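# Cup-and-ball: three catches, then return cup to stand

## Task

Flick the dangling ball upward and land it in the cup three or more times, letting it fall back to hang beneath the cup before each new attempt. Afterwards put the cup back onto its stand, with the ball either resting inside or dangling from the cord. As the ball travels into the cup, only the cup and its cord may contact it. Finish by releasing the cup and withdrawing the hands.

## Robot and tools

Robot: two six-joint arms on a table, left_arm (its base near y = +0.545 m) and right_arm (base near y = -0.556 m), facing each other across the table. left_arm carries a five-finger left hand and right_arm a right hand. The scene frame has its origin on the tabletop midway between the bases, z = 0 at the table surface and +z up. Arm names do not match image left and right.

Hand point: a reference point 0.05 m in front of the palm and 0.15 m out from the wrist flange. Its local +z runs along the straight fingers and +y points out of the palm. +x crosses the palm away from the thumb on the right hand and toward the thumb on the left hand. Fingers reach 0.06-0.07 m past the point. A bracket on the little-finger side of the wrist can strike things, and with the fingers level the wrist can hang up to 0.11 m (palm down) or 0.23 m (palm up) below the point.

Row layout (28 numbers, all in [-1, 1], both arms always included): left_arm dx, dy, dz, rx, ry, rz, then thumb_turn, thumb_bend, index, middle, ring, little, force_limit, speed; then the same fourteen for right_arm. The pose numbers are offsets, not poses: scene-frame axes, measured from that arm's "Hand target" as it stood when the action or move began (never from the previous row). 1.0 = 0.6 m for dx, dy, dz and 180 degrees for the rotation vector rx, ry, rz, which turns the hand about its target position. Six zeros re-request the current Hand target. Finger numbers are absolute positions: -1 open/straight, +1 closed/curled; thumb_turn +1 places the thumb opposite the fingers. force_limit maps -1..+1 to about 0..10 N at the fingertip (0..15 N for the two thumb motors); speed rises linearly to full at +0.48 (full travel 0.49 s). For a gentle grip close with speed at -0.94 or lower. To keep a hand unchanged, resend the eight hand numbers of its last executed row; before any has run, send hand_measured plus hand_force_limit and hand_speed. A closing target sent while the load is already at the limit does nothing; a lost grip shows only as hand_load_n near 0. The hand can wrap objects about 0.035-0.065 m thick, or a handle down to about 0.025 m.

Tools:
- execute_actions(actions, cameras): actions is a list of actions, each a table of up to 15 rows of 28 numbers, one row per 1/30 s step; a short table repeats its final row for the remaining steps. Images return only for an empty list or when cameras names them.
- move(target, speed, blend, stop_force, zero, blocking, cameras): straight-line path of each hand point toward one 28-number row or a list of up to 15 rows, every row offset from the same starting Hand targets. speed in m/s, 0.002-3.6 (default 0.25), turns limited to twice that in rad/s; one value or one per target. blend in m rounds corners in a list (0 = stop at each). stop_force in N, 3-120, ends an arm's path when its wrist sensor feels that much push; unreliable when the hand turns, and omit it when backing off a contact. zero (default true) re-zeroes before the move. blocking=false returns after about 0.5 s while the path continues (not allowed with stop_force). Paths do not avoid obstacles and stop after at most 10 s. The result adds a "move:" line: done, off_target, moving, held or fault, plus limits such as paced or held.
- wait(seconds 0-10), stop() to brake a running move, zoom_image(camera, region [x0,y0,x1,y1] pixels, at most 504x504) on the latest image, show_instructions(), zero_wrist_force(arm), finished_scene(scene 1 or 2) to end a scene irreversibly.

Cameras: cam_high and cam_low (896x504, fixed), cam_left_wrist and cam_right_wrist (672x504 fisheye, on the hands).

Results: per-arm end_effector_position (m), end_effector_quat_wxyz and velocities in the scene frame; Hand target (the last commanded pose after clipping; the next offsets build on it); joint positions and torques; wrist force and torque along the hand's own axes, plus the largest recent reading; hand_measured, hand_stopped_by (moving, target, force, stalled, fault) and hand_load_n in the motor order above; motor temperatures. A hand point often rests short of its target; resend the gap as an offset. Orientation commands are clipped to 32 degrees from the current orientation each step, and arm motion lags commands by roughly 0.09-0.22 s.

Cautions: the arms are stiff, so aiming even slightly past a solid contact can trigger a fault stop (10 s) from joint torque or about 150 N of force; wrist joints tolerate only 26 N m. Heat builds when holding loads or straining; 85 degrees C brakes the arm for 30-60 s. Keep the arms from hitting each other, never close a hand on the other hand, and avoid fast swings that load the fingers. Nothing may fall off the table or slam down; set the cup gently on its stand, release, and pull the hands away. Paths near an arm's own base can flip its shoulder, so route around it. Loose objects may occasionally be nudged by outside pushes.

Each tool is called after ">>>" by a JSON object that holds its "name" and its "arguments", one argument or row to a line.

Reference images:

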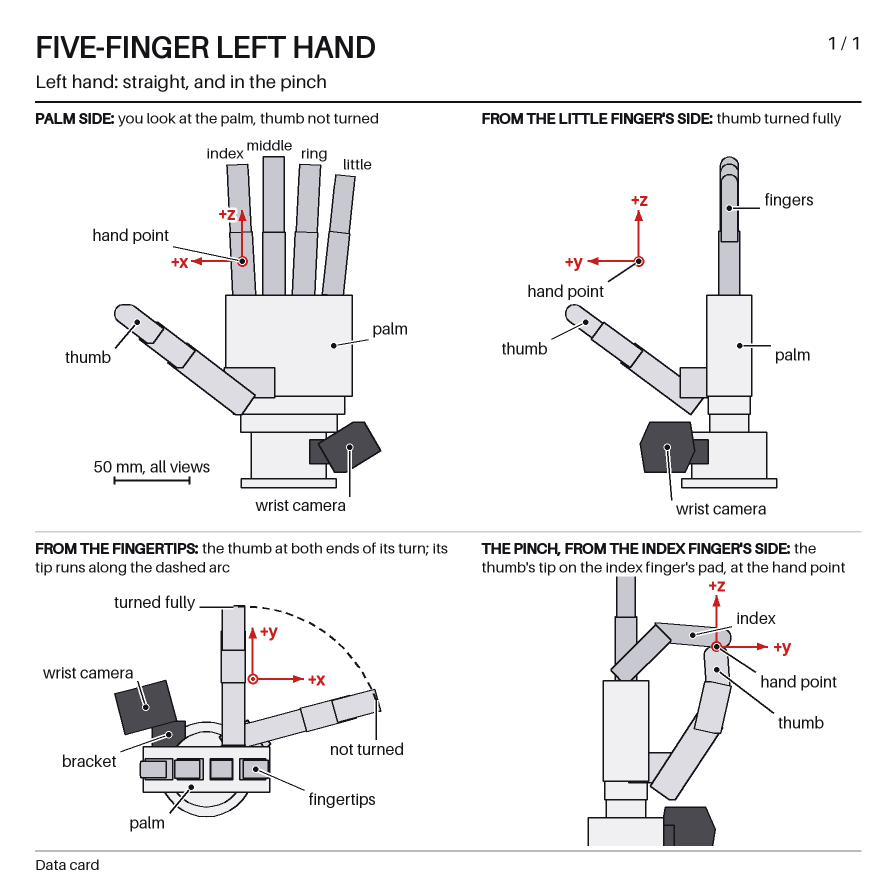

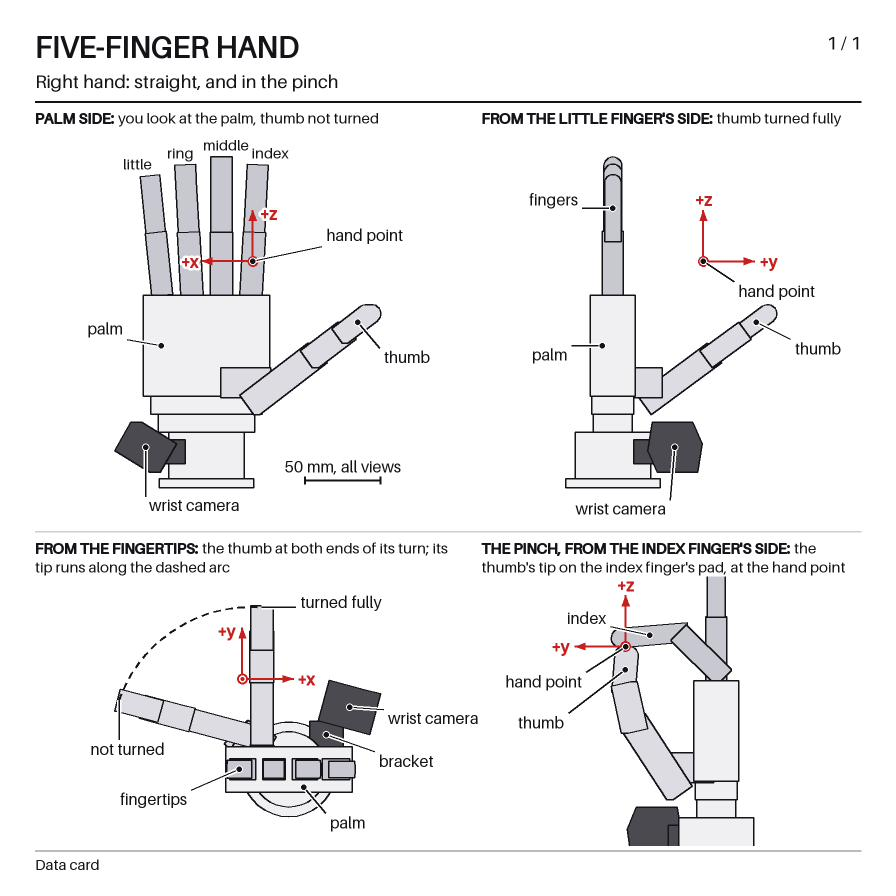

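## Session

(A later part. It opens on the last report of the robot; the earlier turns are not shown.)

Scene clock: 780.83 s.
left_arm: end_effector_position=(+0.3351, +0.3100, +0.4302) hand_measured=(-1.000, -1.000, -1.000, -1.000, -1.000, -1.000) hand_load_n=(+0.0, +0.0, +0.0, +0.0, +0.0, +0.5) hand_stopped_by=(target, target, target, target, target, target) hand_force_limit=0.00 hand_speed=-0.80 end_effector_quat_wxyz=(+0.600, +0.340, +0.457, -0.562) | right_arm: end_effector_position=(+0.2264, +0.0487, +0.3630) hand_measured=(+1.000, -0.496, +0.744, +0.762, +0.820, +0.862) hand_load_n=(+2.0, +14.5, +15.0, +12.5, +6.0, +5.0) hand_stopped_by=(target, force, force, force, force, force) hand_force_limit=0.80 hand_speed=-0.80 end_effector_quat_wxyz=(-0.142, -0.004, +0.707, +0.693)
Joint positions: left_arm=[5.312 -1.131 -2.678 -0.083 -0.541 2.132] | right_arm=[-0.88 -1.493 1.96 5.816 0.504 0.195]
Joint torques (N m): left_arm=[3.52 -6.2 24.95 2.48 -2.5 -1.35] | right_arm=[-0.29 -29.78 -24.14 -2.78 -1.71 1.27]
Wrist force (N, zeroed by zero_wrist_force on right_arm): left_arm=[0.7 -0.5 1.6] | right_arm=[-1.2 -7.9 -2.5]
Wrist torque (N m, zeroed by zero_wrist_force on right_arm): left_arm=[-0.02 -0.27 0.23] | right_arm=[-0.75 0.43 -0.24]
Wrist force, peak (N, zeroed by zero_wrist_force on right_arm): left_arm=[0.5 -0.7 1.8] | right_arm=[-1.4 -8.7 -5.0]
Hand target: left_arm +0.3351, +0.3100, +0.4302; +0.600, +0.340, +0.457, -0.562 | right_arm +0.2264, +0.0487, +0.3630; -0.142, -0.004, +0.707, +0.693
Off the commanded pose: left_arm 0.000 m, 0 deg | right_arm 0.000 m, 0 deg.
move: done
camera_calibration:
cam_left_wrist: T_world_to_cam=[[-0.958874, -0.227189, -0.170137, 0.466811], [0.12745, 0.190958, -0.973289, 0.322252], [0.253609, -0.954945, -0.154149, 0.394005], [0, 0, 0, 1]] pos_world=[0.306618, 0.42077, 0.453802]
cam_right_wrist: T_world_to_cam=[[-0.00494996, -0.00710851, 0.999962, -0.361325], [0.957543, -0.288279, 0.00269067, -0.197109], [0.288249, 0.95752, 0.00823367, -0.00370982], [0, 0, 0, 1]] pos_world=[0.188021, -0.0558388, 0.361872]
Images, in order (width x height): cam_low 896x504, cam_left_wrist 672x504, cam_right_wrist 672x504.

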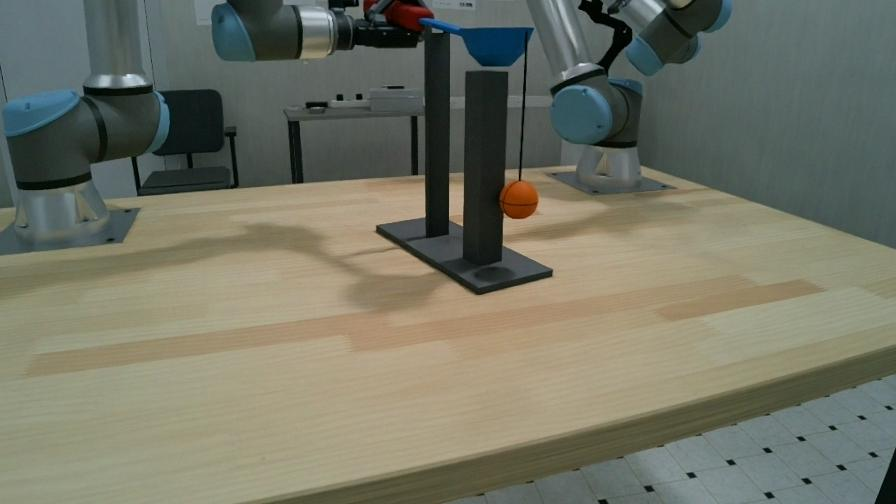

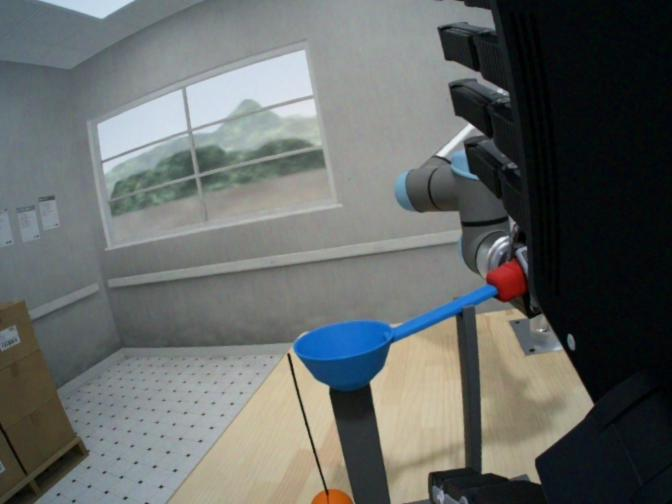

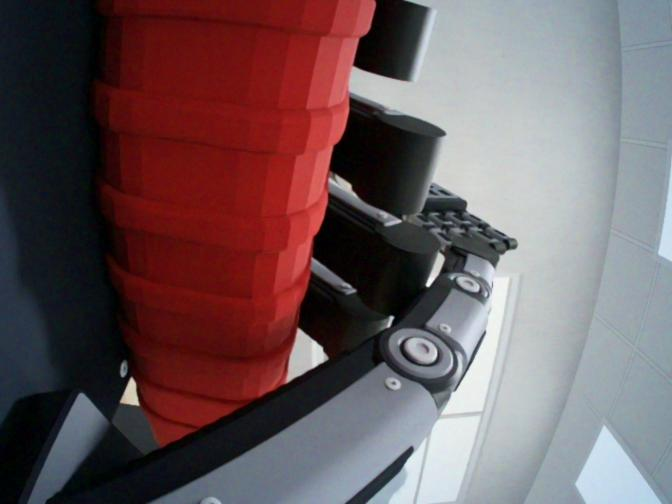

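>>> {"name": "move", "arguments": {
  "target": [0,0,0,0,0,0,-1,-1,-1,-1,-1,-1,0,-0.8,0,0,0,0,0,0,1,0.97,0.97,0.97,0.98,0.98,0.95,-0.8],
  "speed": 0.05
}}

>>> {"name": "move", "arguments": {
  "target": [0,0,0,0,0,0,-1,-1,-1,-1,-1,-1,0,-0.8,0,0,0.32,0,0,0,1,0.97,0.97,0.97,0.98,0.98,0.95,-0.8],
  "speed": 0.1,
  "cameras": ["cam_right_wrist","cam_low","cam_left_wrist"]
}}

Scene clock: 782.67 s.
left_arm: end_effector_position=(+0.3351, +0.3100, +0.4302) hand_measured=(-1.000, -1.000, -1.000, -1.000, -1.000, -1.000) hand_load_n=(+0.0, +0.0, +0.0, +0.0, +0.0, +0.0) hand_stopped_by=(target, target, target, target, target, target) hand_force_limit=0.00 hand_speed=-0.80 end_effector_quat_wxyz=(+0.600, +0.340, +0.457, -0.562) | right_arm: end_effector_position=(+0.2264, +0.0487, +0.3630) hand_measured=(+1.000, -0.494, +0.744, +0.762, +0.834, +0.878) hand_load_n=(+2.0, +15.5, +14.5, +12.5, +12.5, +12.0) hand_stopped_by=(target, force, force, force, force, force) hand_force_limit=0.95 hand_speed=-0.80 end_effector_quat_wxyz=(-0.142, -0.004, +0.707, +0.693)
Joint positions: left_arm=[5.312 -1.131 -2.678 -0.083 -0.541 2.132] | right_arm=[-0.88 -1.493 1.96 5.816 0.504 0.195]
Joint torques (N m): left_arm=[3.03 -5.06 24.31 2.46 -2.74 -1.38] | right_arm=[-2.89 -27.92 -22.25 -2.86 -1.75 1.39]
Wrist force (N, zeroed by zero_wrist_force on right_arm): left_arm=[0.3 -0.4 2.1] | right_arm=[-1.1 -7.9 -2.7]
Wrist torque (N m, zeroed by zero_wrist_force on right_arm): left_arm=[-0.04 -0.20 0.21] | right_arm=[-0.73 0.43 -0.23]
Wrist force, peak (N, zeroed by zero_wrist_force on right_arm): left_arm=[0.4 -0.9 2.0] | right_arm=[-1.4 -8.7 -2.8]
Hand target: left_arm +0.3351, +0.3100, +0.4302; +0.600, +0.340, +0.457, -0.562 | right_arm +0.2264, +0.0487, +0.3630; -0.142, -0.004, +0.707, +0.693
Off the commanded pose: left_arm 0.000 m, 0 deg | right_arm 0.000 m, 0 deg.
move: done

Scene clock: 785.00 s.
left_arm: end_effector_position=(+0.3351, +0.3100, +0.4302) hand_measured=(-1.000, -1.000, -1.000, -1.000, -1.000, -1.000) hand_load_n=(+0.0, +0.0, +0.0, +0.0, +0.0, +0.0) hand_stopped_by=(target, target, target, target, target, target) hand_force_limit=0.00 hand_speed=-0.80 end_effector_quat_wxyz=(+0.600, +0.340, +0.457, -0.562) | right_arm: end_effector_position=(+0.2263, +0.0487, +0.5548) hand_measured=(+1.000, -0.494, +0.744, +0.762, +0.834, +0.878) hand_load_n=(+2.5, +15.5, +14.5, +13.0, +12.5, +12.0) hand_stopped_by=(target, force, force, force, force, force) hand_force_limit=0.95 hand_speed=-0.80 end_effector_quat_wxyz=(-0.143, -0.005, +0.702, +0.698)
Joint positions: left_arm=[5.312 -1.131 -2.678 -0.083 -0.541 2.132] | right_arm=[-0.878 -1.597 1.569 6.282 0.505 0.22]
Joint torques (N m): left_arm=[2.49 -5.03 24.4 2.51 -2.55 -1.4] | right_arm=[-4.77 -10.26 -17.91 -3.52 -1.77 -0.65]
Wrist force (N, zeroed by zero_wrist_force on right_arm): left_arm=[0.4 -0.5 1.6] | right_arm=[-1.6 -8.2 -2.4]
Wrist torque (N m, zeroed by zero_wrist_force on right_arm): left_arm=[-0.01 -0.22 0.21] | right_arm=[-0.78 0.48 -0.09]
Wrist force, peak (N, zeroed by zero_wrist_force on right_arm): left_arm=[0.3 -0.6 2.1] | right_arm=[-1.4 -10.0 -2.7]
Hand target: left_arm +0.3351, +0.3100, +0.4302; +0.600, +0.340, +0.457, -0.562 | right_arm +0.2264, +0.0487, +0.5550; -0.142, -0.004, +0.707, +0.693
Off the commanded pose: left_arm 0.000 m, 0 deg | right_arm 0.000 m, 1 deg.
joint sent to its limit (right arm) — joint 4 (wrist 1), upper limit. The joint targets still meet the commanded pose.
move: done
camera_calibration:
cam_left_wrist: T_world_to_cam=[[-0.958874, -0.227189, -0.170137, 0.466811], [0.12745, 0.190958, -0.973289, 0.322252], [0.253609, -0.954945, -0.154149, 0.394005], [0, 0, 0, 1]] pos_world=[0.306618, 0.42077, 0.453802]
cam_right_wrist: T_world_to_cam=[[-0.00290651, -0.0208295, 0.999779, -0.552792], [0.957647, -0.287927, -0.00321467, -0.194269], [0.287931, 0.957426, 0.0207841, -0.0121499], [0, 0, 0, 1]] pos_world=[0.187932, -0.055817, 0.552297]
Images, in order (width x height): cam_low 896x504, cam_left_wrist 672x504, cam_right_wrist 672x504.

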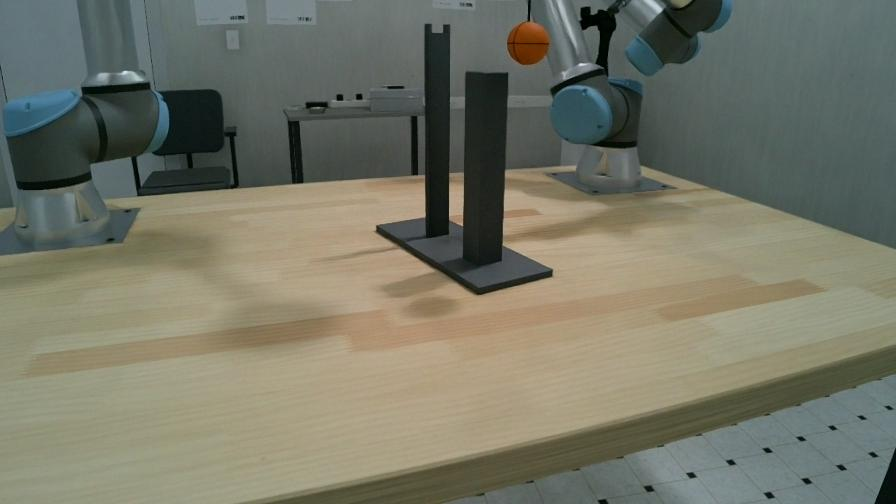

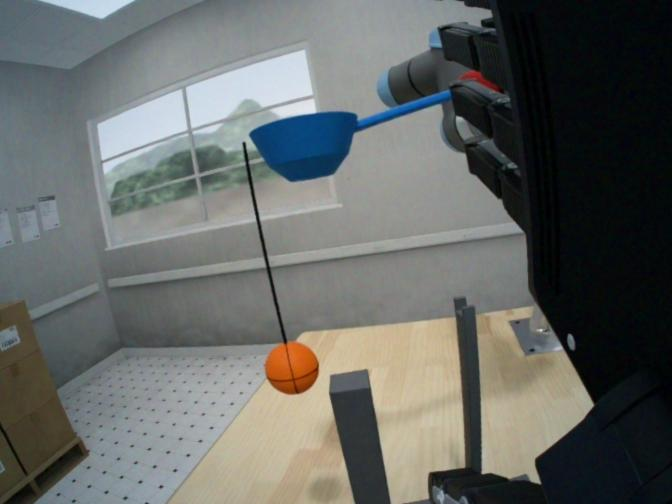

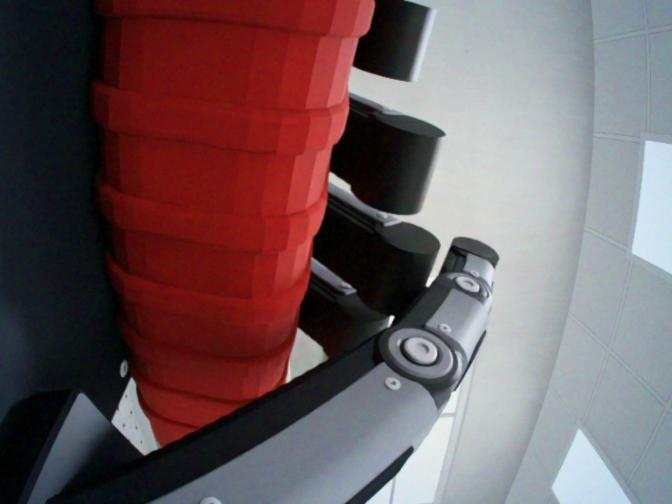

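>>> {"name": "zoom_image", "arguments": {
  "camera": "cam_left_wrist",
  "region": [220, 60, 420, 210]
}}

Scaled by 2.520 from the camera's 672x504 image, which has a finer 960x720 frame.

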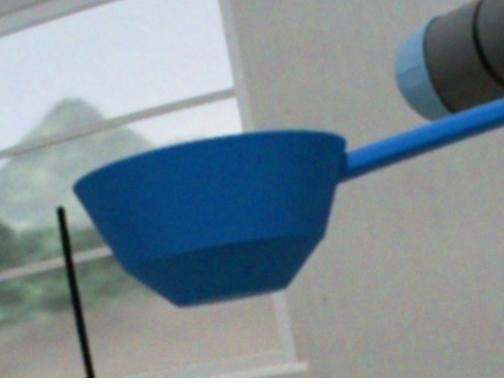

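>>> {"name": "move", "arguments": {
  "target": [
    [0,0,0,0,0,0,-1,-1,-1,-1,-1,-1,0,-0.8,0.11,0,0,0,0,0,1,0.97,0.97,0.97,0.98,0.98,0.95,-0.8],
    [0,0,0,0,0,0,-1,-1,-1,-1,-1,-1,0,-0.8,0.16,-0.2,-0.08,0,0,-0.2,1,0.97,0.97,0.97,0.98,0.98,0.95,-0.8],
    [0,0,0,0,0,0,-1,-1,-1,-1,-1,-1,0,-0.8,0.0885,-0.3553,-0.1433,0,0,-0.3167,1,0.97,0.97,0.97,0.98,0.98,0.95,-0.8]
  ],
  "speed": 0.15,
  "blend": [0.04,0.04,0],
  "cameras": ["cam_high","cam_low","cam_left_wrist","cam_right_wrist"]
}}

Scene clock: 809.77 s.
left_arm: end_effector_position=(+0.3351, +0.3100, +0.4302) hand_measured=(-1.000, -1.000, -1.000, -1.000, -1.000, -1.000) hand_load_n=(+0.0, +0.0, +0.0, +0.0, +0.0, +0.0) hand_stopped_by=(target, target, target, target, target, target) hand_force_limit=0.00 hand_speed=-0.80 end_effector_quat_wxyz=(+0.600, +0.340, +0.457, -0.562) | right_arm: end_effector_position=(+0.2795, -0.1645, +0.4690) hand_measured=(+1.000, -0.494, +0.744, +0.762, +0.834, +0.878) hand_load_n=(+2.0, +15.5, +14.5, +13.0, +12.5, +12.0) hand_stopped_by=(target, force, force, force, force, force) hand_force_limit=0.95 hand_speed=-0.80 end_effector_quat_wxyz=(+0.206, +0.334, +0.623, +0.676) end_effector_velocity=(+0.001, -0.001, +0.000) end_effector_angular_velocity=(-0.001, +0.001, -0.004)
Joint positions: left_arm=[5.312 -1.131 -2.678 -0.083 -0.541 2.132] | right_arm=[-0.746 -2.014 2.092 6.205 1.632 0.196]
Joint velocities: left_arm=[within noise] | right_arm=[0 0.001 0 0.001 0.005 0]
Joint torques (N m): left_arm=[-2.2 -5.65 24.69 2.42 -2.61 -1.24] | right_arm=[0.04 5.69 -35.22 -0.06 2.06 1.51]
Wrist force (N, zeroed by zero_wrist_force on right_arm): left_arm=[0.2 -0.5 1.5] | right_arm=[-1.5 -8.0 -2.4]
Wrist torque (N m, zeroed by zero_wrist_force on right_arm): left_arm=[0.00 -0.19 0.20] | right_arm=[-0.76 0.49 -0.18]
Wrist force, peak (N, zeroed by zero_wrist_force on right_arm): left_arm=[0.6 -1.0 2.0] | right_arm=[-1.5 -8.5 -3.4]
Hand target: left_arm +0.3351, +0.3100, +0.4302; +0.600, +0.340, +0.457, -0.562 | right_arm +0.2795, -0.1645, +0.4690; +0.206, +0.334, +0.623, +0.676
Off the commanded pose: left_arm 0.000 m, 0 deg | right_arm 0.000 m, 0 deg.
move: done; blend cut to 0.033 m at target 1
camera_calibration:
cam_left_wrist: T_world_to_cam=[[-0.958874, -0.227189, -0.170137, 0.466811], [0.12745, 0.190958, -0.973289, 0.322252], [0.253609, -0.954945, -0.154149, 0.394005], [0, 0, 0, 1]] pos_world=[0.306618, 0.42077, 0.453802]
cam_right_wrist: T_world_to_cam=[[-0.00872597, 0.000153725, 0.999962, -0.466334], [0.279773, -0.960063, 0.00258897, -0.230644], [0.960027, 0.279785, 0.00833447, -0.115047], [0, 0, 0, 1]] pos_world=[0.170907, -0.189172, 0.467873]

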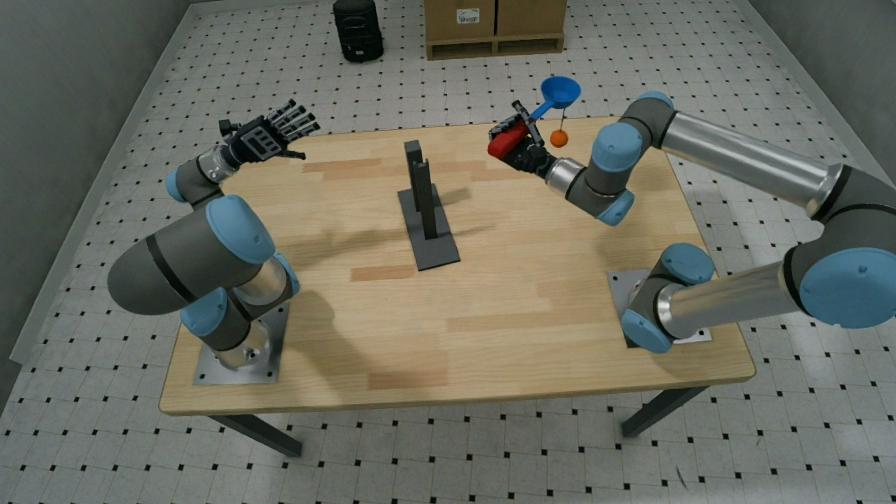

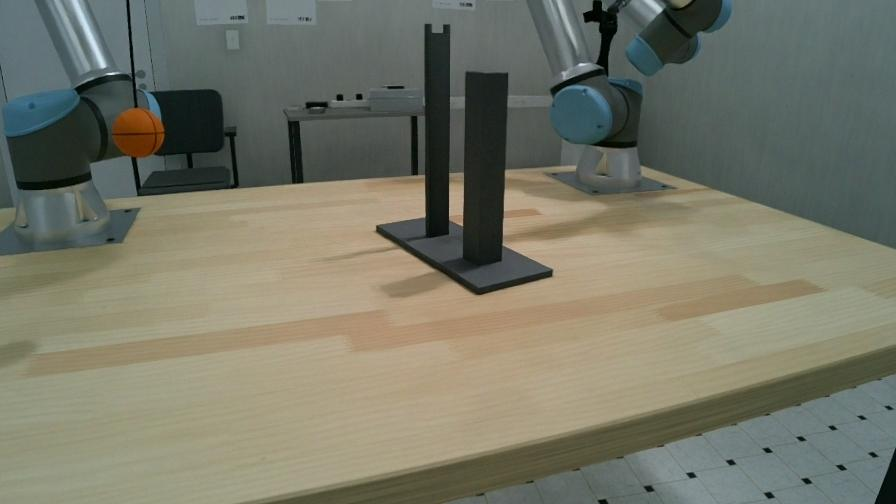

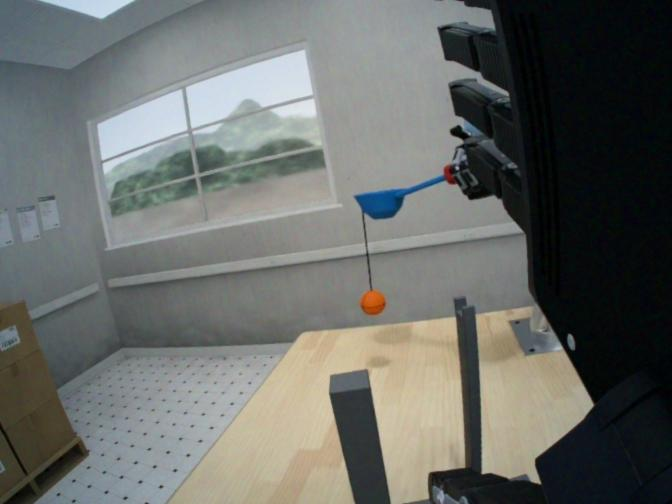

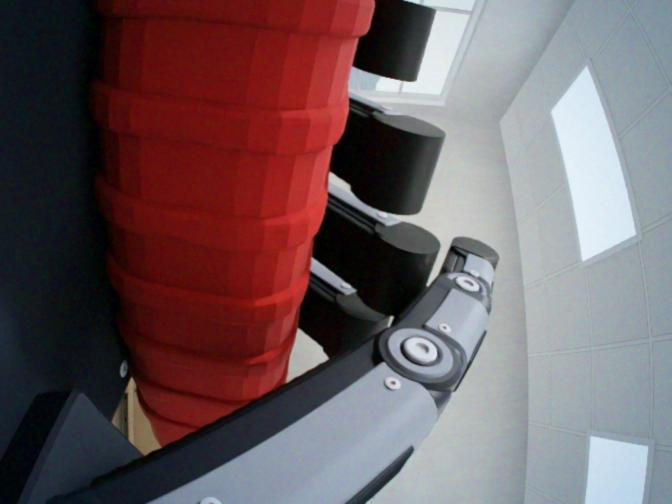

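>>> {"name": "zoom_image", "arguments": {
  "camera": "cam_left_wrist",
  "region": [320, 160, 480, 320]
}}

Scaled by 3.150 from the camera's 672x504 image, which has a finer 960x720 frame.

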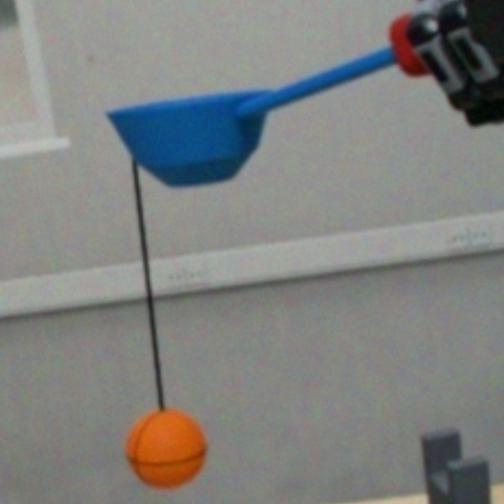

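>>> {"name": "move", "arguments": {
  "target": [0,0,0,0,0,0,-1,-1,-1,-1,-1,-1,0,-0.8,0.2675,0.1325,0.035,0,0,0,1,0.97,0.97,0.97,0.98,0.98,0.95,-0.8],
  "speed": 0.15
}}

>>> {"name": "move", "arguments": {
  "target": [0,0,0,0,0,0,-1,-1,-1,-1,-1,-1,0,-0.8,0.015,0.08,-0.19,0,0,0,1,0.97,0.97,0.97,0.98,0.98,0.95,-0.8],
  "speed": 0.15,
  "cameras": ["cam_high","cam_low","cam_left_wrist"]
}}

Scene clock: 816.10 s.
left_arm: end_effector_position=(+0.3351, +0.3100, +0.4302) hand_measured=(-1.000, -1.000, -1.000, -1.000, -1.000, -1.000) hand_load_n=(+0.0, +0.0, +0.0, +0.0, +0.0, +0.0) hand_stopped_by=(target, target, target, target, target, target) hand_force_limit=0.00 hand_speed=-0.80 end_effector_quat_wxyz=(+0.600, +0.340, +0.457, -0.562) | right_arm: end_effector_position=(+0.4400, -0.0851, +0.4900) hand_measured=(+1.000, -0.494, +0.744, +0.762, +0.834, +0.878) hand_load_n=(+2.0, +15.5, +14.5, +12.5, +12.5, +12.0) hand_stopped_by=(target, force, force, force, force, force) hand_force_limit=0.95 hand_speed=-0.80 end_effector_quat_wxyz=(+0.206, +0.334, +0.624, +0.676)
Joint positions: left_arm=[5.312 -1.131 -2.678 -0.083 -0.541 2.132] | right_arm=[-0.93 -1.648 1.774 6.157 1.449 0.196]
Joint torques (N m): left_arm=[-3.45 -6.24 24.61 2.46 -2.56 -1.3] | right_arm=[11.89 -8.54 -33.94 -3.17 2.14 -1.58]
Wrist force (N, zeroed by zero_wrist_force on right_arm): left_arm=[0.6 -0.5 1.8] | right_arm=[-0.8 -8.0 -2.6]
Wrist torque (N m, zeroed by zero_wrist_force on right_arm): left_arm=[-0.04 -0.25 0.23] | right_arm=[-0.72 0.40 -0.13]
Wrist force, peak (N, zeroed by zero_wrist_force on right_arm): left_arm=[0.5 -0.8 2.0] | right_arm=[-0.5 -8.7 -4.2]
Hand target: left_arm +0.3351, +0.3100, +0.4302; +0.600, +0.340, +0.457, -0.562 | right_arm +0.4400, -0.0850, +0.4900; +0.206, +0.334, +0.623, +0.676
Off the commanded pose: left_arm 0.000 m, 0 deg | right_arm 0.000 m, 0 deg.
move: done

Scene clock: 817.40 s.
left_arm: end_effector_position=(+0.3351, +0.3100, +0.4302) hand_measured=(-1.000, -1.000, -1.000, -1.000, -1.000, -1.000) hand_load_n=(+0.0, +0.0, +0.0, +0.0, +0.0, +0.0) hand_stopped_by=(target, target, target, target, target, target) hand_force_limit=0.00 hand_speed=-0.80 end_effector_quat_wxyz=(+0.600, +0.340, +0.457, -0.562) | right_arm: end_effector_position=(+0.4489, -0.0370, +0.3760) hand_measured=(+1.000, -0.494, +0.744, +0.762, +0.834, +0.878) hand_load_n=(+2.0, +15.5, +14.5, +13.0, +12.5, +12.0) hand_stopped_by=(target, force, force, force, force, force) hand_force_limit=0.95 hand_speed=-0.80 end_effector_quat_wxyz=(+0.206, +0.334, +0.624, +0.676)
Joint positions: left_arm=[5.312 -1.131 -2.678 -0.083 -0.541 2.132] | right_arm=[-0.849 -1.458 1.884 5.857 1.53 0.196]
Joint torques (N m): left_arm=[-2.96 -6.02 24.91 2.3 -2.65 -1.42] | right_arm=[-10.7 -19.86 -35.67 -3.57 -2.11 1.35]
Wrist force (N, zeroed by zero_wrist_force on right_arm): left_arm=[0.5 -0.7 1.6] | right_arm=[-1.0 -7.9 -2.6]
Wrist torque (N m, zeroed by zero_wrist_force on right_arm): left_arm=[-0.06 -0.24 0.23] | right_arm=[-0.72 0.41 -0.13]
Wrist force, peak (N, zeroed by zero_wrist_force on right_arm): left_arm=[0.5 -0.3 1.9] | right_arm=[-1.4 -10.2 -2.1]
Hand target: left_arm +0.3351, +0.3100, +0.4302; +0.600, +0.340, +0.457, -0.562 | right_arm +0.4490, -0.0370, +0.3760; +0.206, +0.334, +0.623, +0.676
Off the commanded pose: left_arm 0.000 m, 0 deg | right_arm 0.000 m, 0 deg.
move: done
camera_calibration:
cam_left_wrist: T_world_to_cam=[[-0.958874, -0.227189, -0.170137, 0.466811], [0.12745, 0.190958, -0.973289, 0.322252], [0.253609, -0.954945, -0.154149, 0.394005], [0, 0, 0, 1]] pos_world=[0.306618, 0.42077, 0.453802]
Images, in order (width x height): cam_high 896x504, cam_low 896x504, cam_left_wrist 672x504.

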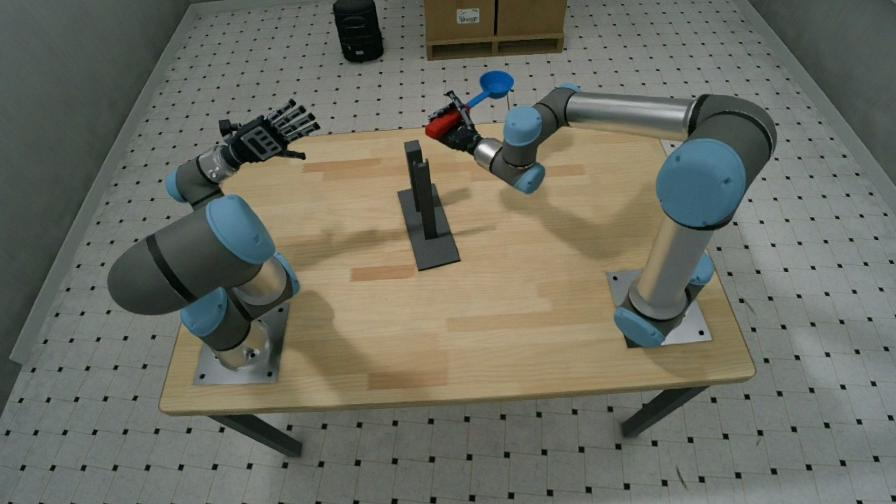

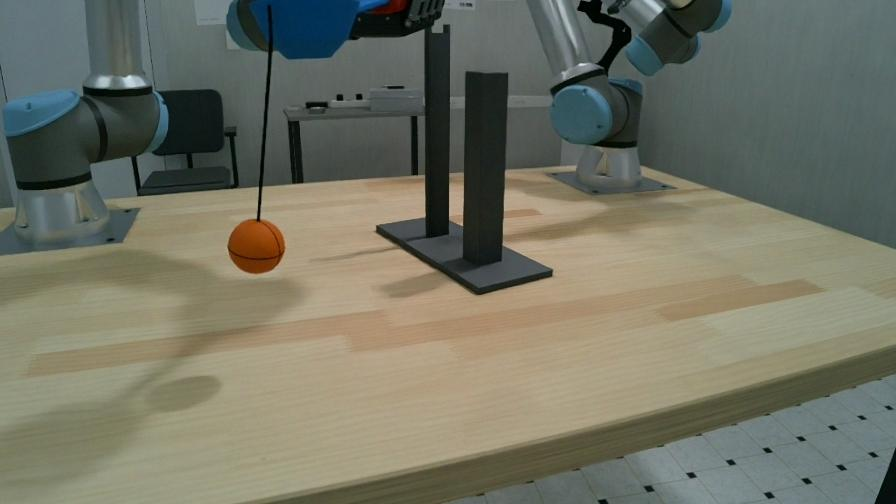

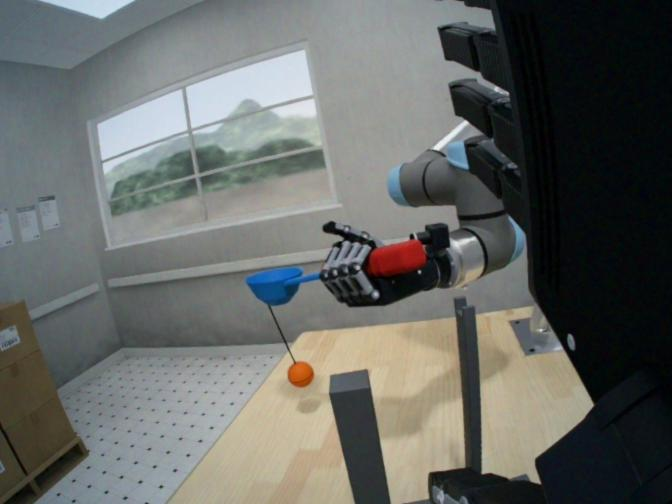

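>>> {"name": "move", "arguments": {
  "target": [0,0,0,0,0,0,-1,-1,-1,-1,-1,-1,0,-0.8,-0.1633,-0.1633,-0.0767,0,0,0,1,0.97,0.97,0.97,0.98,0.98,0.95,-0.8],
  "speed": 0.12
}}

>>> {"name": "move", "arguments": {
  "target": [0,0,0,0,0,0,-1,-1,-1,-1,-1,-1,0,-0.8,0,0,-0.0767,0,0,0,1,0.97,0.97,0.97,0.98,0.98,0.95,-0.8],
  "speed": 0.04,
  "cameras": ["cam_left_wrist","cam_low"]
}}

Scene clock: 821.47 s.
left_arm: end_effector_position=(+0.3351, +0.3100, +0.4302) hand_measured=(-1.000, -1.000, -1.000, -1.000, -1.000, -1.000) hand_load_n=(+0.0, +0.0, +0.0, -0.5, +0.0, +0.0) hand_stopped_by=(target, target, target, target, target, target) hand_force_limit=0.00 hand_speed=-0.80 end_effector_quat_wxyz=(+0.600, +0.340, +0.457, -0.562) | right_arm: end_effector_position=(+0.3512, -0.1350, +0.3301) hand_measured=(+1.000, -0.494, +0.744, +0.762, +0.834, +0.878) hand_load_n=(+2.0, +15.5, +14.5, +13.0, +12.5, +12.5) hand_stopped_by=(target, force, force, force, force, force) hand_force_limit=0.95 hand_speed=-0.80 end_effector_quat_wxyz=(+0.206, +0.334, +0.623, +0.676)
Joint positions: left_arm=[5.312 -1.131 -2.678 -0.083 -0.541 2.132] | right_arm=[-0.871 -1.738 2.287 5.733 1.507 0.196]
Joint torques (N m): left_arm=[-4.17 -5.62 25.07 2.4 -2.62 -1.42] | right_arm=[10.58 -17.12 -15.62 0.09 2.15 0.54]
Wrist force (N, zeroed by zero_wrist_force on right_arm): left_arm=[0.3 -0.5 1.6] | right_arm=[-1.0 -7.5 -2.6]
Wrist torque (N m, zeroed by zero_wrist_force on right_arm): left_arm=[-0.02 -0.20 0.21] | right_arm=[-0.66 0.39 -0.13]
Wrist force, peak (N, zeroed by zero_wrist_force on right_arm): left_arm=[0.6 -0.6 2.2] | right_arm=[-1.0 -8.3 -4.1]
Hand target: left_arm +0.3351, +0.3100, +0.4302; +0.600, +0.340, +0.457, -0.562 | right_arm +0.3511, -0.1350, +0.3300; +0.206, +0.334, +0.623, +0.676
Off the commanded pose: left_arm 0.000 m, 0 deg | right_arm 0.000 m, 0 deg.
move: done

Scene clock: 822.93 s.
left_arm: end_effector_position=(+0.3351, +0.3100, +0.4302) hand_measured=(-1.000, -1.000, -1.000, -1.000, -1.000, -1.000) hand_load_n=(+0.0, +0.0, +0.0, +0.0, +0.0, +0.0) hand_stopped_by=(target, target, target, target, target, target) hand_force_limit=0.00 hand_speed=-0.80 end_effector_quat_wxyz=(+0.600, +0.340, +0.457, -0.562) | right_arm: end_effector_position=(+0.3510, -0.1350, +0.2838) hand_measured=(+1.000, -0.494, +0.744, +0.762, +0.834, +0.878) hand_load_n=(+2.0, +15.0, +14.5, +13.0, +12.5, +12.5) hand_stopped_by=(target, force, force, force, force, force) hand_force_limit=0.95 hand_speed=-0.80 end_effector_quat_wxyz=(+0.206, +0.334, +0.624, +0.676)
Joint positions: left_arm=[5.312 -1.131 -2.678 -0.083 -0.541 2.132] | right_arm=[-0.871 -1.65 2.36 5.574 1.507 0.196]
Joint torques (N m): left_arm=[-4.35 -4.86 24.82 2.56 -2.59 -1.37] | right_arm=[11.41 -27.12 -35.02 0.14 2.08 -1.67]
Wrist force (N, zeroed by zero_wrist_force on right_arm): left_arm=[0.4 -0.6 1.8] | right_arm=[-1.2 -7.7 -2.6]
Wrist torque (N m, zeroed by zero_wrist_force on right_arm): left_arm=[-0.04 -0.21 0.22] | right_arm=[-0.72 0.43 -0.20]
Wrist force, peak (N, zeroed by zero_wrist_force on right_arm): left_arm=[0.4 -0.5 2.0] | right_arm=[-1.6 -8.5 -2.7]
Hand target: left_arm +0.3351, +0.3100, +0.4302; +0.600, +0.340, +0.457, -0.562 | right_arm +0.3511, -0.1350, +0.2840; +0.206, +0.334, +0.623, +0.676
Off the commanded pose: left_arm 0.000 m, 0 deg | right_arm 0.000 m, 0 deg.
move: done
camera_calibration:
cam_left_wrist: T_world_to_cam=[[-0.958874, -0.227189, -0.170137, 0.466811], [0.12745, 0.190958, -0.973289, 0.322252], [0.253609, -0.954945, -0.154149, 0.394005], [0, 0, 0, 1]] pos_world=[0.306618, 0.42077, 0.453802]
Images, in order (width x height): cam_low 896x504, cam_left_wrist 672x504.

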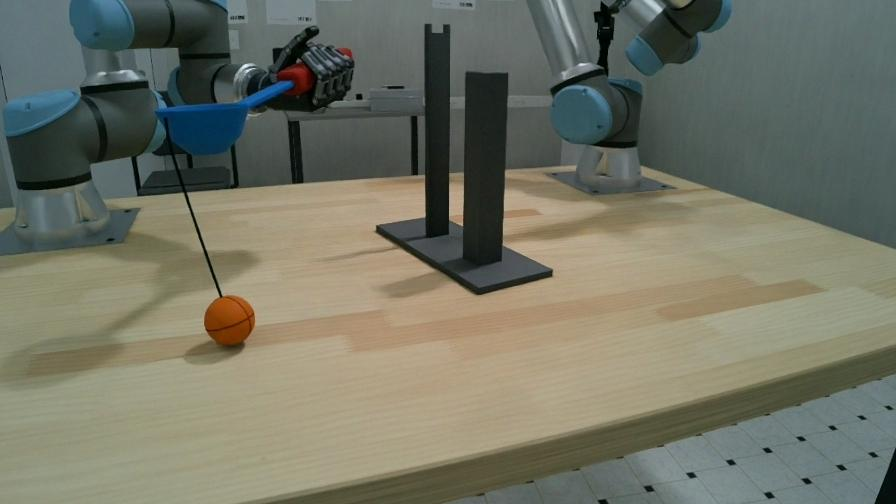

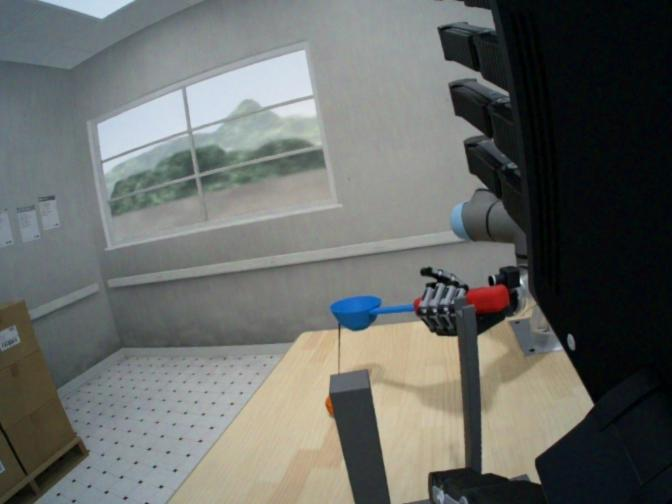

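>>> {"name": "move", "arguments": {
  "target": [0,0,0,0,0,0,-1,-1,-1,-1,-1,-1,0,-0.8,0,0,-0.0067,0,0,0,1,0.97,0.97,0.97,0.98,0.98,0.95,-0.8],
  "speed": 0.02
}}

>>> {"name": "wait", "arguments": {
  "seconds": 1.5,
  "cameras": ["cam_low"]
}}

>>> {"name": "zoom_image", "arguments": {
  "camera": "cam_low",
  "region": [140, 80, 300, 360]
}}

Scene clock: 824.57 s.
left_arm: end_effector_position=(+0.3351, +0.3100, +0.4302) hand_measured=(-1.000, -1.000, -1.000, -1.000, -1.000, -1.000) hand_load_n=(+0.0, +0.0, +0.0, +0.0, +0.0, +0.0) hand_stopped_by=(target, target, target, target, target, target) hand_force_limit=0.00 hand_speed=-0.80 end_effector_quat_wxyz=(+0.600, +0.340, +0.457, -0.562) | right_arm: end_effector_position=(+0.3511, -0.1350, +0.2799) hand_measured=(+1.000, -0.494, +0.744, +0.762, +0.834, +0.878) hand_load_n=(+2.5, +15.5, +14.5, +12.5, +12.5, +12.0) hand_stopped_by=(target, force, force, force, force, force) hand_force_limit=0.95 hand_speed=-0.80 end_effector_quat_wxyz=(+0.206, +0.334, +0.623, +0.676)
Joint positions: left_arm=[5.312 -1.131 -2.678 -0.083 -0.541 2.132] | right_arm=[-0.871 -1.641 2.366 5.559 1.507 0.196]
Joint torques (N m): left_arm=[-5.16 -5.68 24.67 2.47 -2.62 -1.43] | right_arm=[8.65 -17.93 -15.38 -0.94 1.94 -1.51]
Wrist force (N, zeroed by zero_wrist_force on right_arm): left_arm=[0.5 -0.7 1.7] | right_arm=[-1.0 -7.3 -2.5]
Wrist torque (N m, zeroed by zero_wrist_force on right_arm): left_arm=[-0.06 -0.23 0.23] | right_arm=[-0.70 0.42 -0.23]
Wrist force, peak (N, zeroed by zero_wrist_force on right_arm): left_arm=[0.7 -0.6 2.0] | right_arm=[-1.1 -7.8 -2.5]
Hand target: left_arm +0.3351, +0.3100, +0.4302; +0.600, +0.340, +0.457, -0.562 | right_arm +0.3511, -0.1350, +0.2799; +0.206, +0.334, +0.623, +0.676
Off the commanded pose: left_arm 0.000 m, 0 deg | right_arm 0.000 m, 0 deg.
move: done

Scene clock: 826.07 s.
left_arm: end_effector_position=(+0.3351, +0.3100, +0.4302) hand_measured=(-1.000, -1.000, -1.000, -1.000, -1.000, -1.000) hand_load_n=(+0.0, +0.0, +0.0, -0.5, +0.0, +0.0) hand_stopped_by=(target, target, target, target, target, target) hand_force_limit=0.00 hand_speed=-0.80 end_effector_quat_wxyz=(+0.600, +0.340, +0.457, -0.562) | right_arm: end_effector_position=(+0.3511, -0.1350, +0.2799) hand_measured=(+1.000, -0.494, +0.744, +0.762, +0.834, +0.878) hand_load_n=(+2.5, +15.5, +14.5, +13.0, +12.5, +12.0) hand_stopped_by=(target, force, force, force, force, force) hand_force_limit=0.95 hand_speed=-0.80 end_effector_quat_wxyz=(+0.206, +0.334, +0.623, +0.676)
Joint positions: left_arm=[5.312 -1.131 -2.678 -0.083 -0.541 2.132] | right_arm=[-0.871 -1.641 2.365 5.559 1.507 0.196]
Joint torques (N m): left_arm=[-4.57 -5.54 24.46 2.33 -2.59 -1.37] | right_arm=[6.06 -28.01 -32.06 0.42 1.97 -1.58]
Wrist force (N, zeroed by zero_wrist_force on right_arm): left_arm=[0.5 -0.3 1.7] | right_arm=[-1.1 -7.4 -2.4]
Wrist torque (N m, zeroed by zero_wrist_force on right_arm): left_arm=[0.00 -0.23 0.21] | right_arm=[-0.70 0.42 -0.23]
Wrist force, peak (N, zeroed by zero_wrist_force on right_arm): left_arm=[0.7 -0.1 1.9] | right_arm=[-1.2 -7.7 -2.6]
Hand target: left_arm +0.3351, +0.3100, +0.4302; +0.600, +0.340, +0.457, -0.562 | right_arm +0.3511, -0.1350, +0.2799; +0.206, +0.334, +0.623, +0.676
Off the commanded pose: left_arm 0.000 m, 0 deg | right_arm 0.000 m, 0 deg.
wait: 1.50 s; at rest by 0.17 s
Images, in order (width x height): cam_low 896x504.

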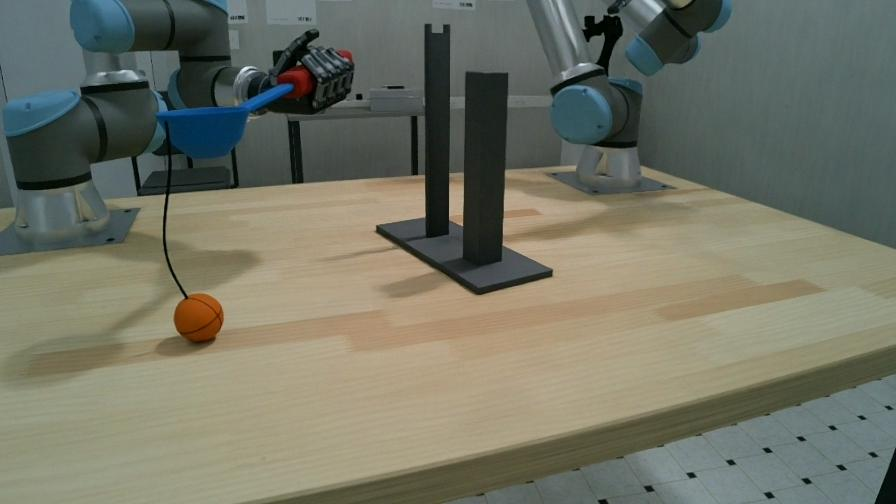

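Scaled by 1.800 from the camera's 896x504 image, which has a finer 1280x720 frame.

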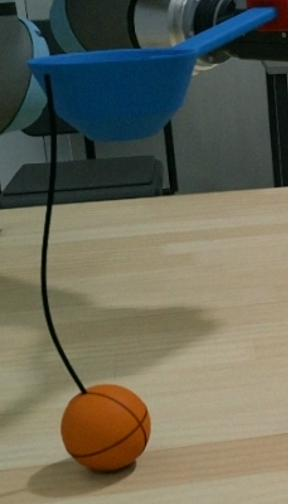

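>>> {"name": "move", "arguments": {
  "target": [0,0,0,0,0,0,-1,-1,-1,-1,-1,-1,0,-0.8,0,0,0.0133,0,0,0,1,0.97,0.97,0.97,0.98,0.98,0.95,-0.8],
  "speed": 0.002,
  "cameras": ["cam_low"]
}}

>>> {"name": "zoom_image", "arguments": {
  "camera": "cam_low",
  "region": [140, 80, 300, 360]
}}

Scene clock: 830.87 s.
left_arm: end_effector_position=(+0.3351, +0.3100, +0.4302) hand_measured=(-1.000, -1.000, -1.000, -1.000, -1.000, -1.000) hand_load_n=(+0.0, +0.0, +0.0, +0.0, +0.0, -0.5) hand_stopped_by=(target, target, target, target, target, target) hand_force_limit=0.00 hand_speed=-0.80 end_effector_quat_wxyz=(+0.600, +0.340, +0.457, -0.562) | right_arm: end_effector_position=(+0.3511, -0.1350, +0.2879) hand_measured=(+1.000, -0.494, +0.744, +0.762, +0.834, +0.878) hand_load_n=(+2.0, +15.5, +14.5, +12.5, +12.5, +12.0) hand_stopped_by=(target, force, force, force, force, force) hand_force_limit=0.95 hand_speed=-0.80 end_effector_quat_wxyz=(+0.206, +0.334, +0.623, +0.676)
Joint positions: left_arm=[5.312 -1.131 -2.678 -0.083 -0.541 2.132] | right_arm=[-0.871 -1.659 2.354 5.588 1.507 0.196]
Joint torques (N m): left_arm=[-6.08 -6.13 25.02 2.41 -2.48 -1.38] | right_arm=[-1.39 -23.77 -31.49 -0.62 1.96 -1.57]
Wrist force (N, zeroed by zero_wrist_force on right_arm): left_arm=[0.6 -0.5 1.4] | right_arm=[-1.1 -7.7 -2.4]
Wrist torque (N m, zeroed by zero_wrist_force on right_arm): left_arm=[0.00 -0.26 0.22] | right_arm=[-0.71 0.42 -0.15]
Wrist force, peak (N, zeroed by zero_wrist_force on right_arm): left_arm=[0.7 -0.6 2.0] | right_arm=[-1.1 -8.2 -2.8]
Hand target: left_arm +0.3351, +0.3100, +0.4302; +0.600, +0.340, +0.457, -0.562 | right_arm +0.3511, -0.1350, +0.2879; +0.206, +0.334, +0.623, +0.676
Off the commanded pose: left_arm 0.000 m, 0 deg | right_arm 0.000 m, 0 deg.
move: done
Images, in order (width x height): cam_low 896x504.

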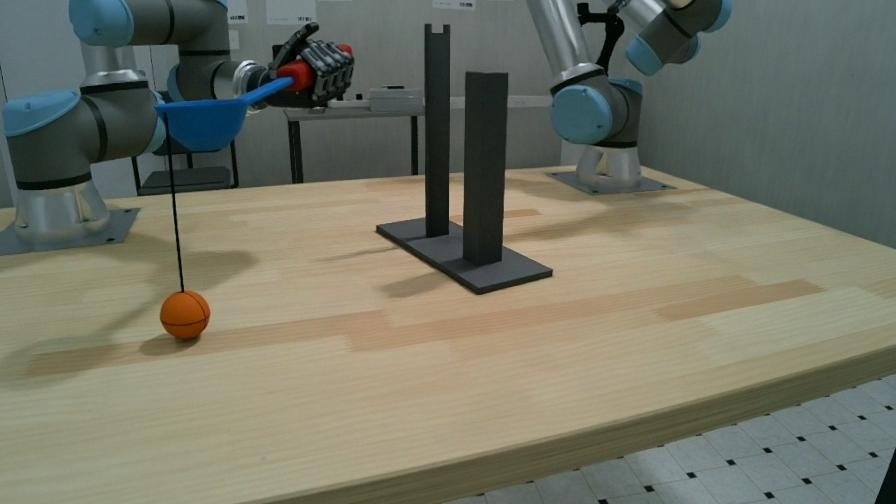

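Scaled by 1.800 from the camera's 896x504 image, which has a finer 1280x720 frame.

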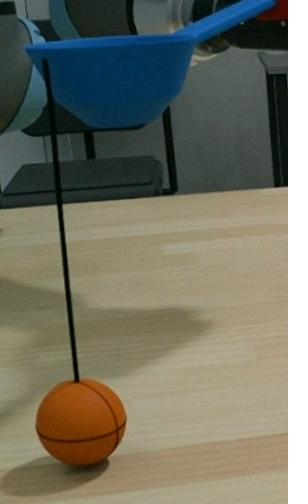

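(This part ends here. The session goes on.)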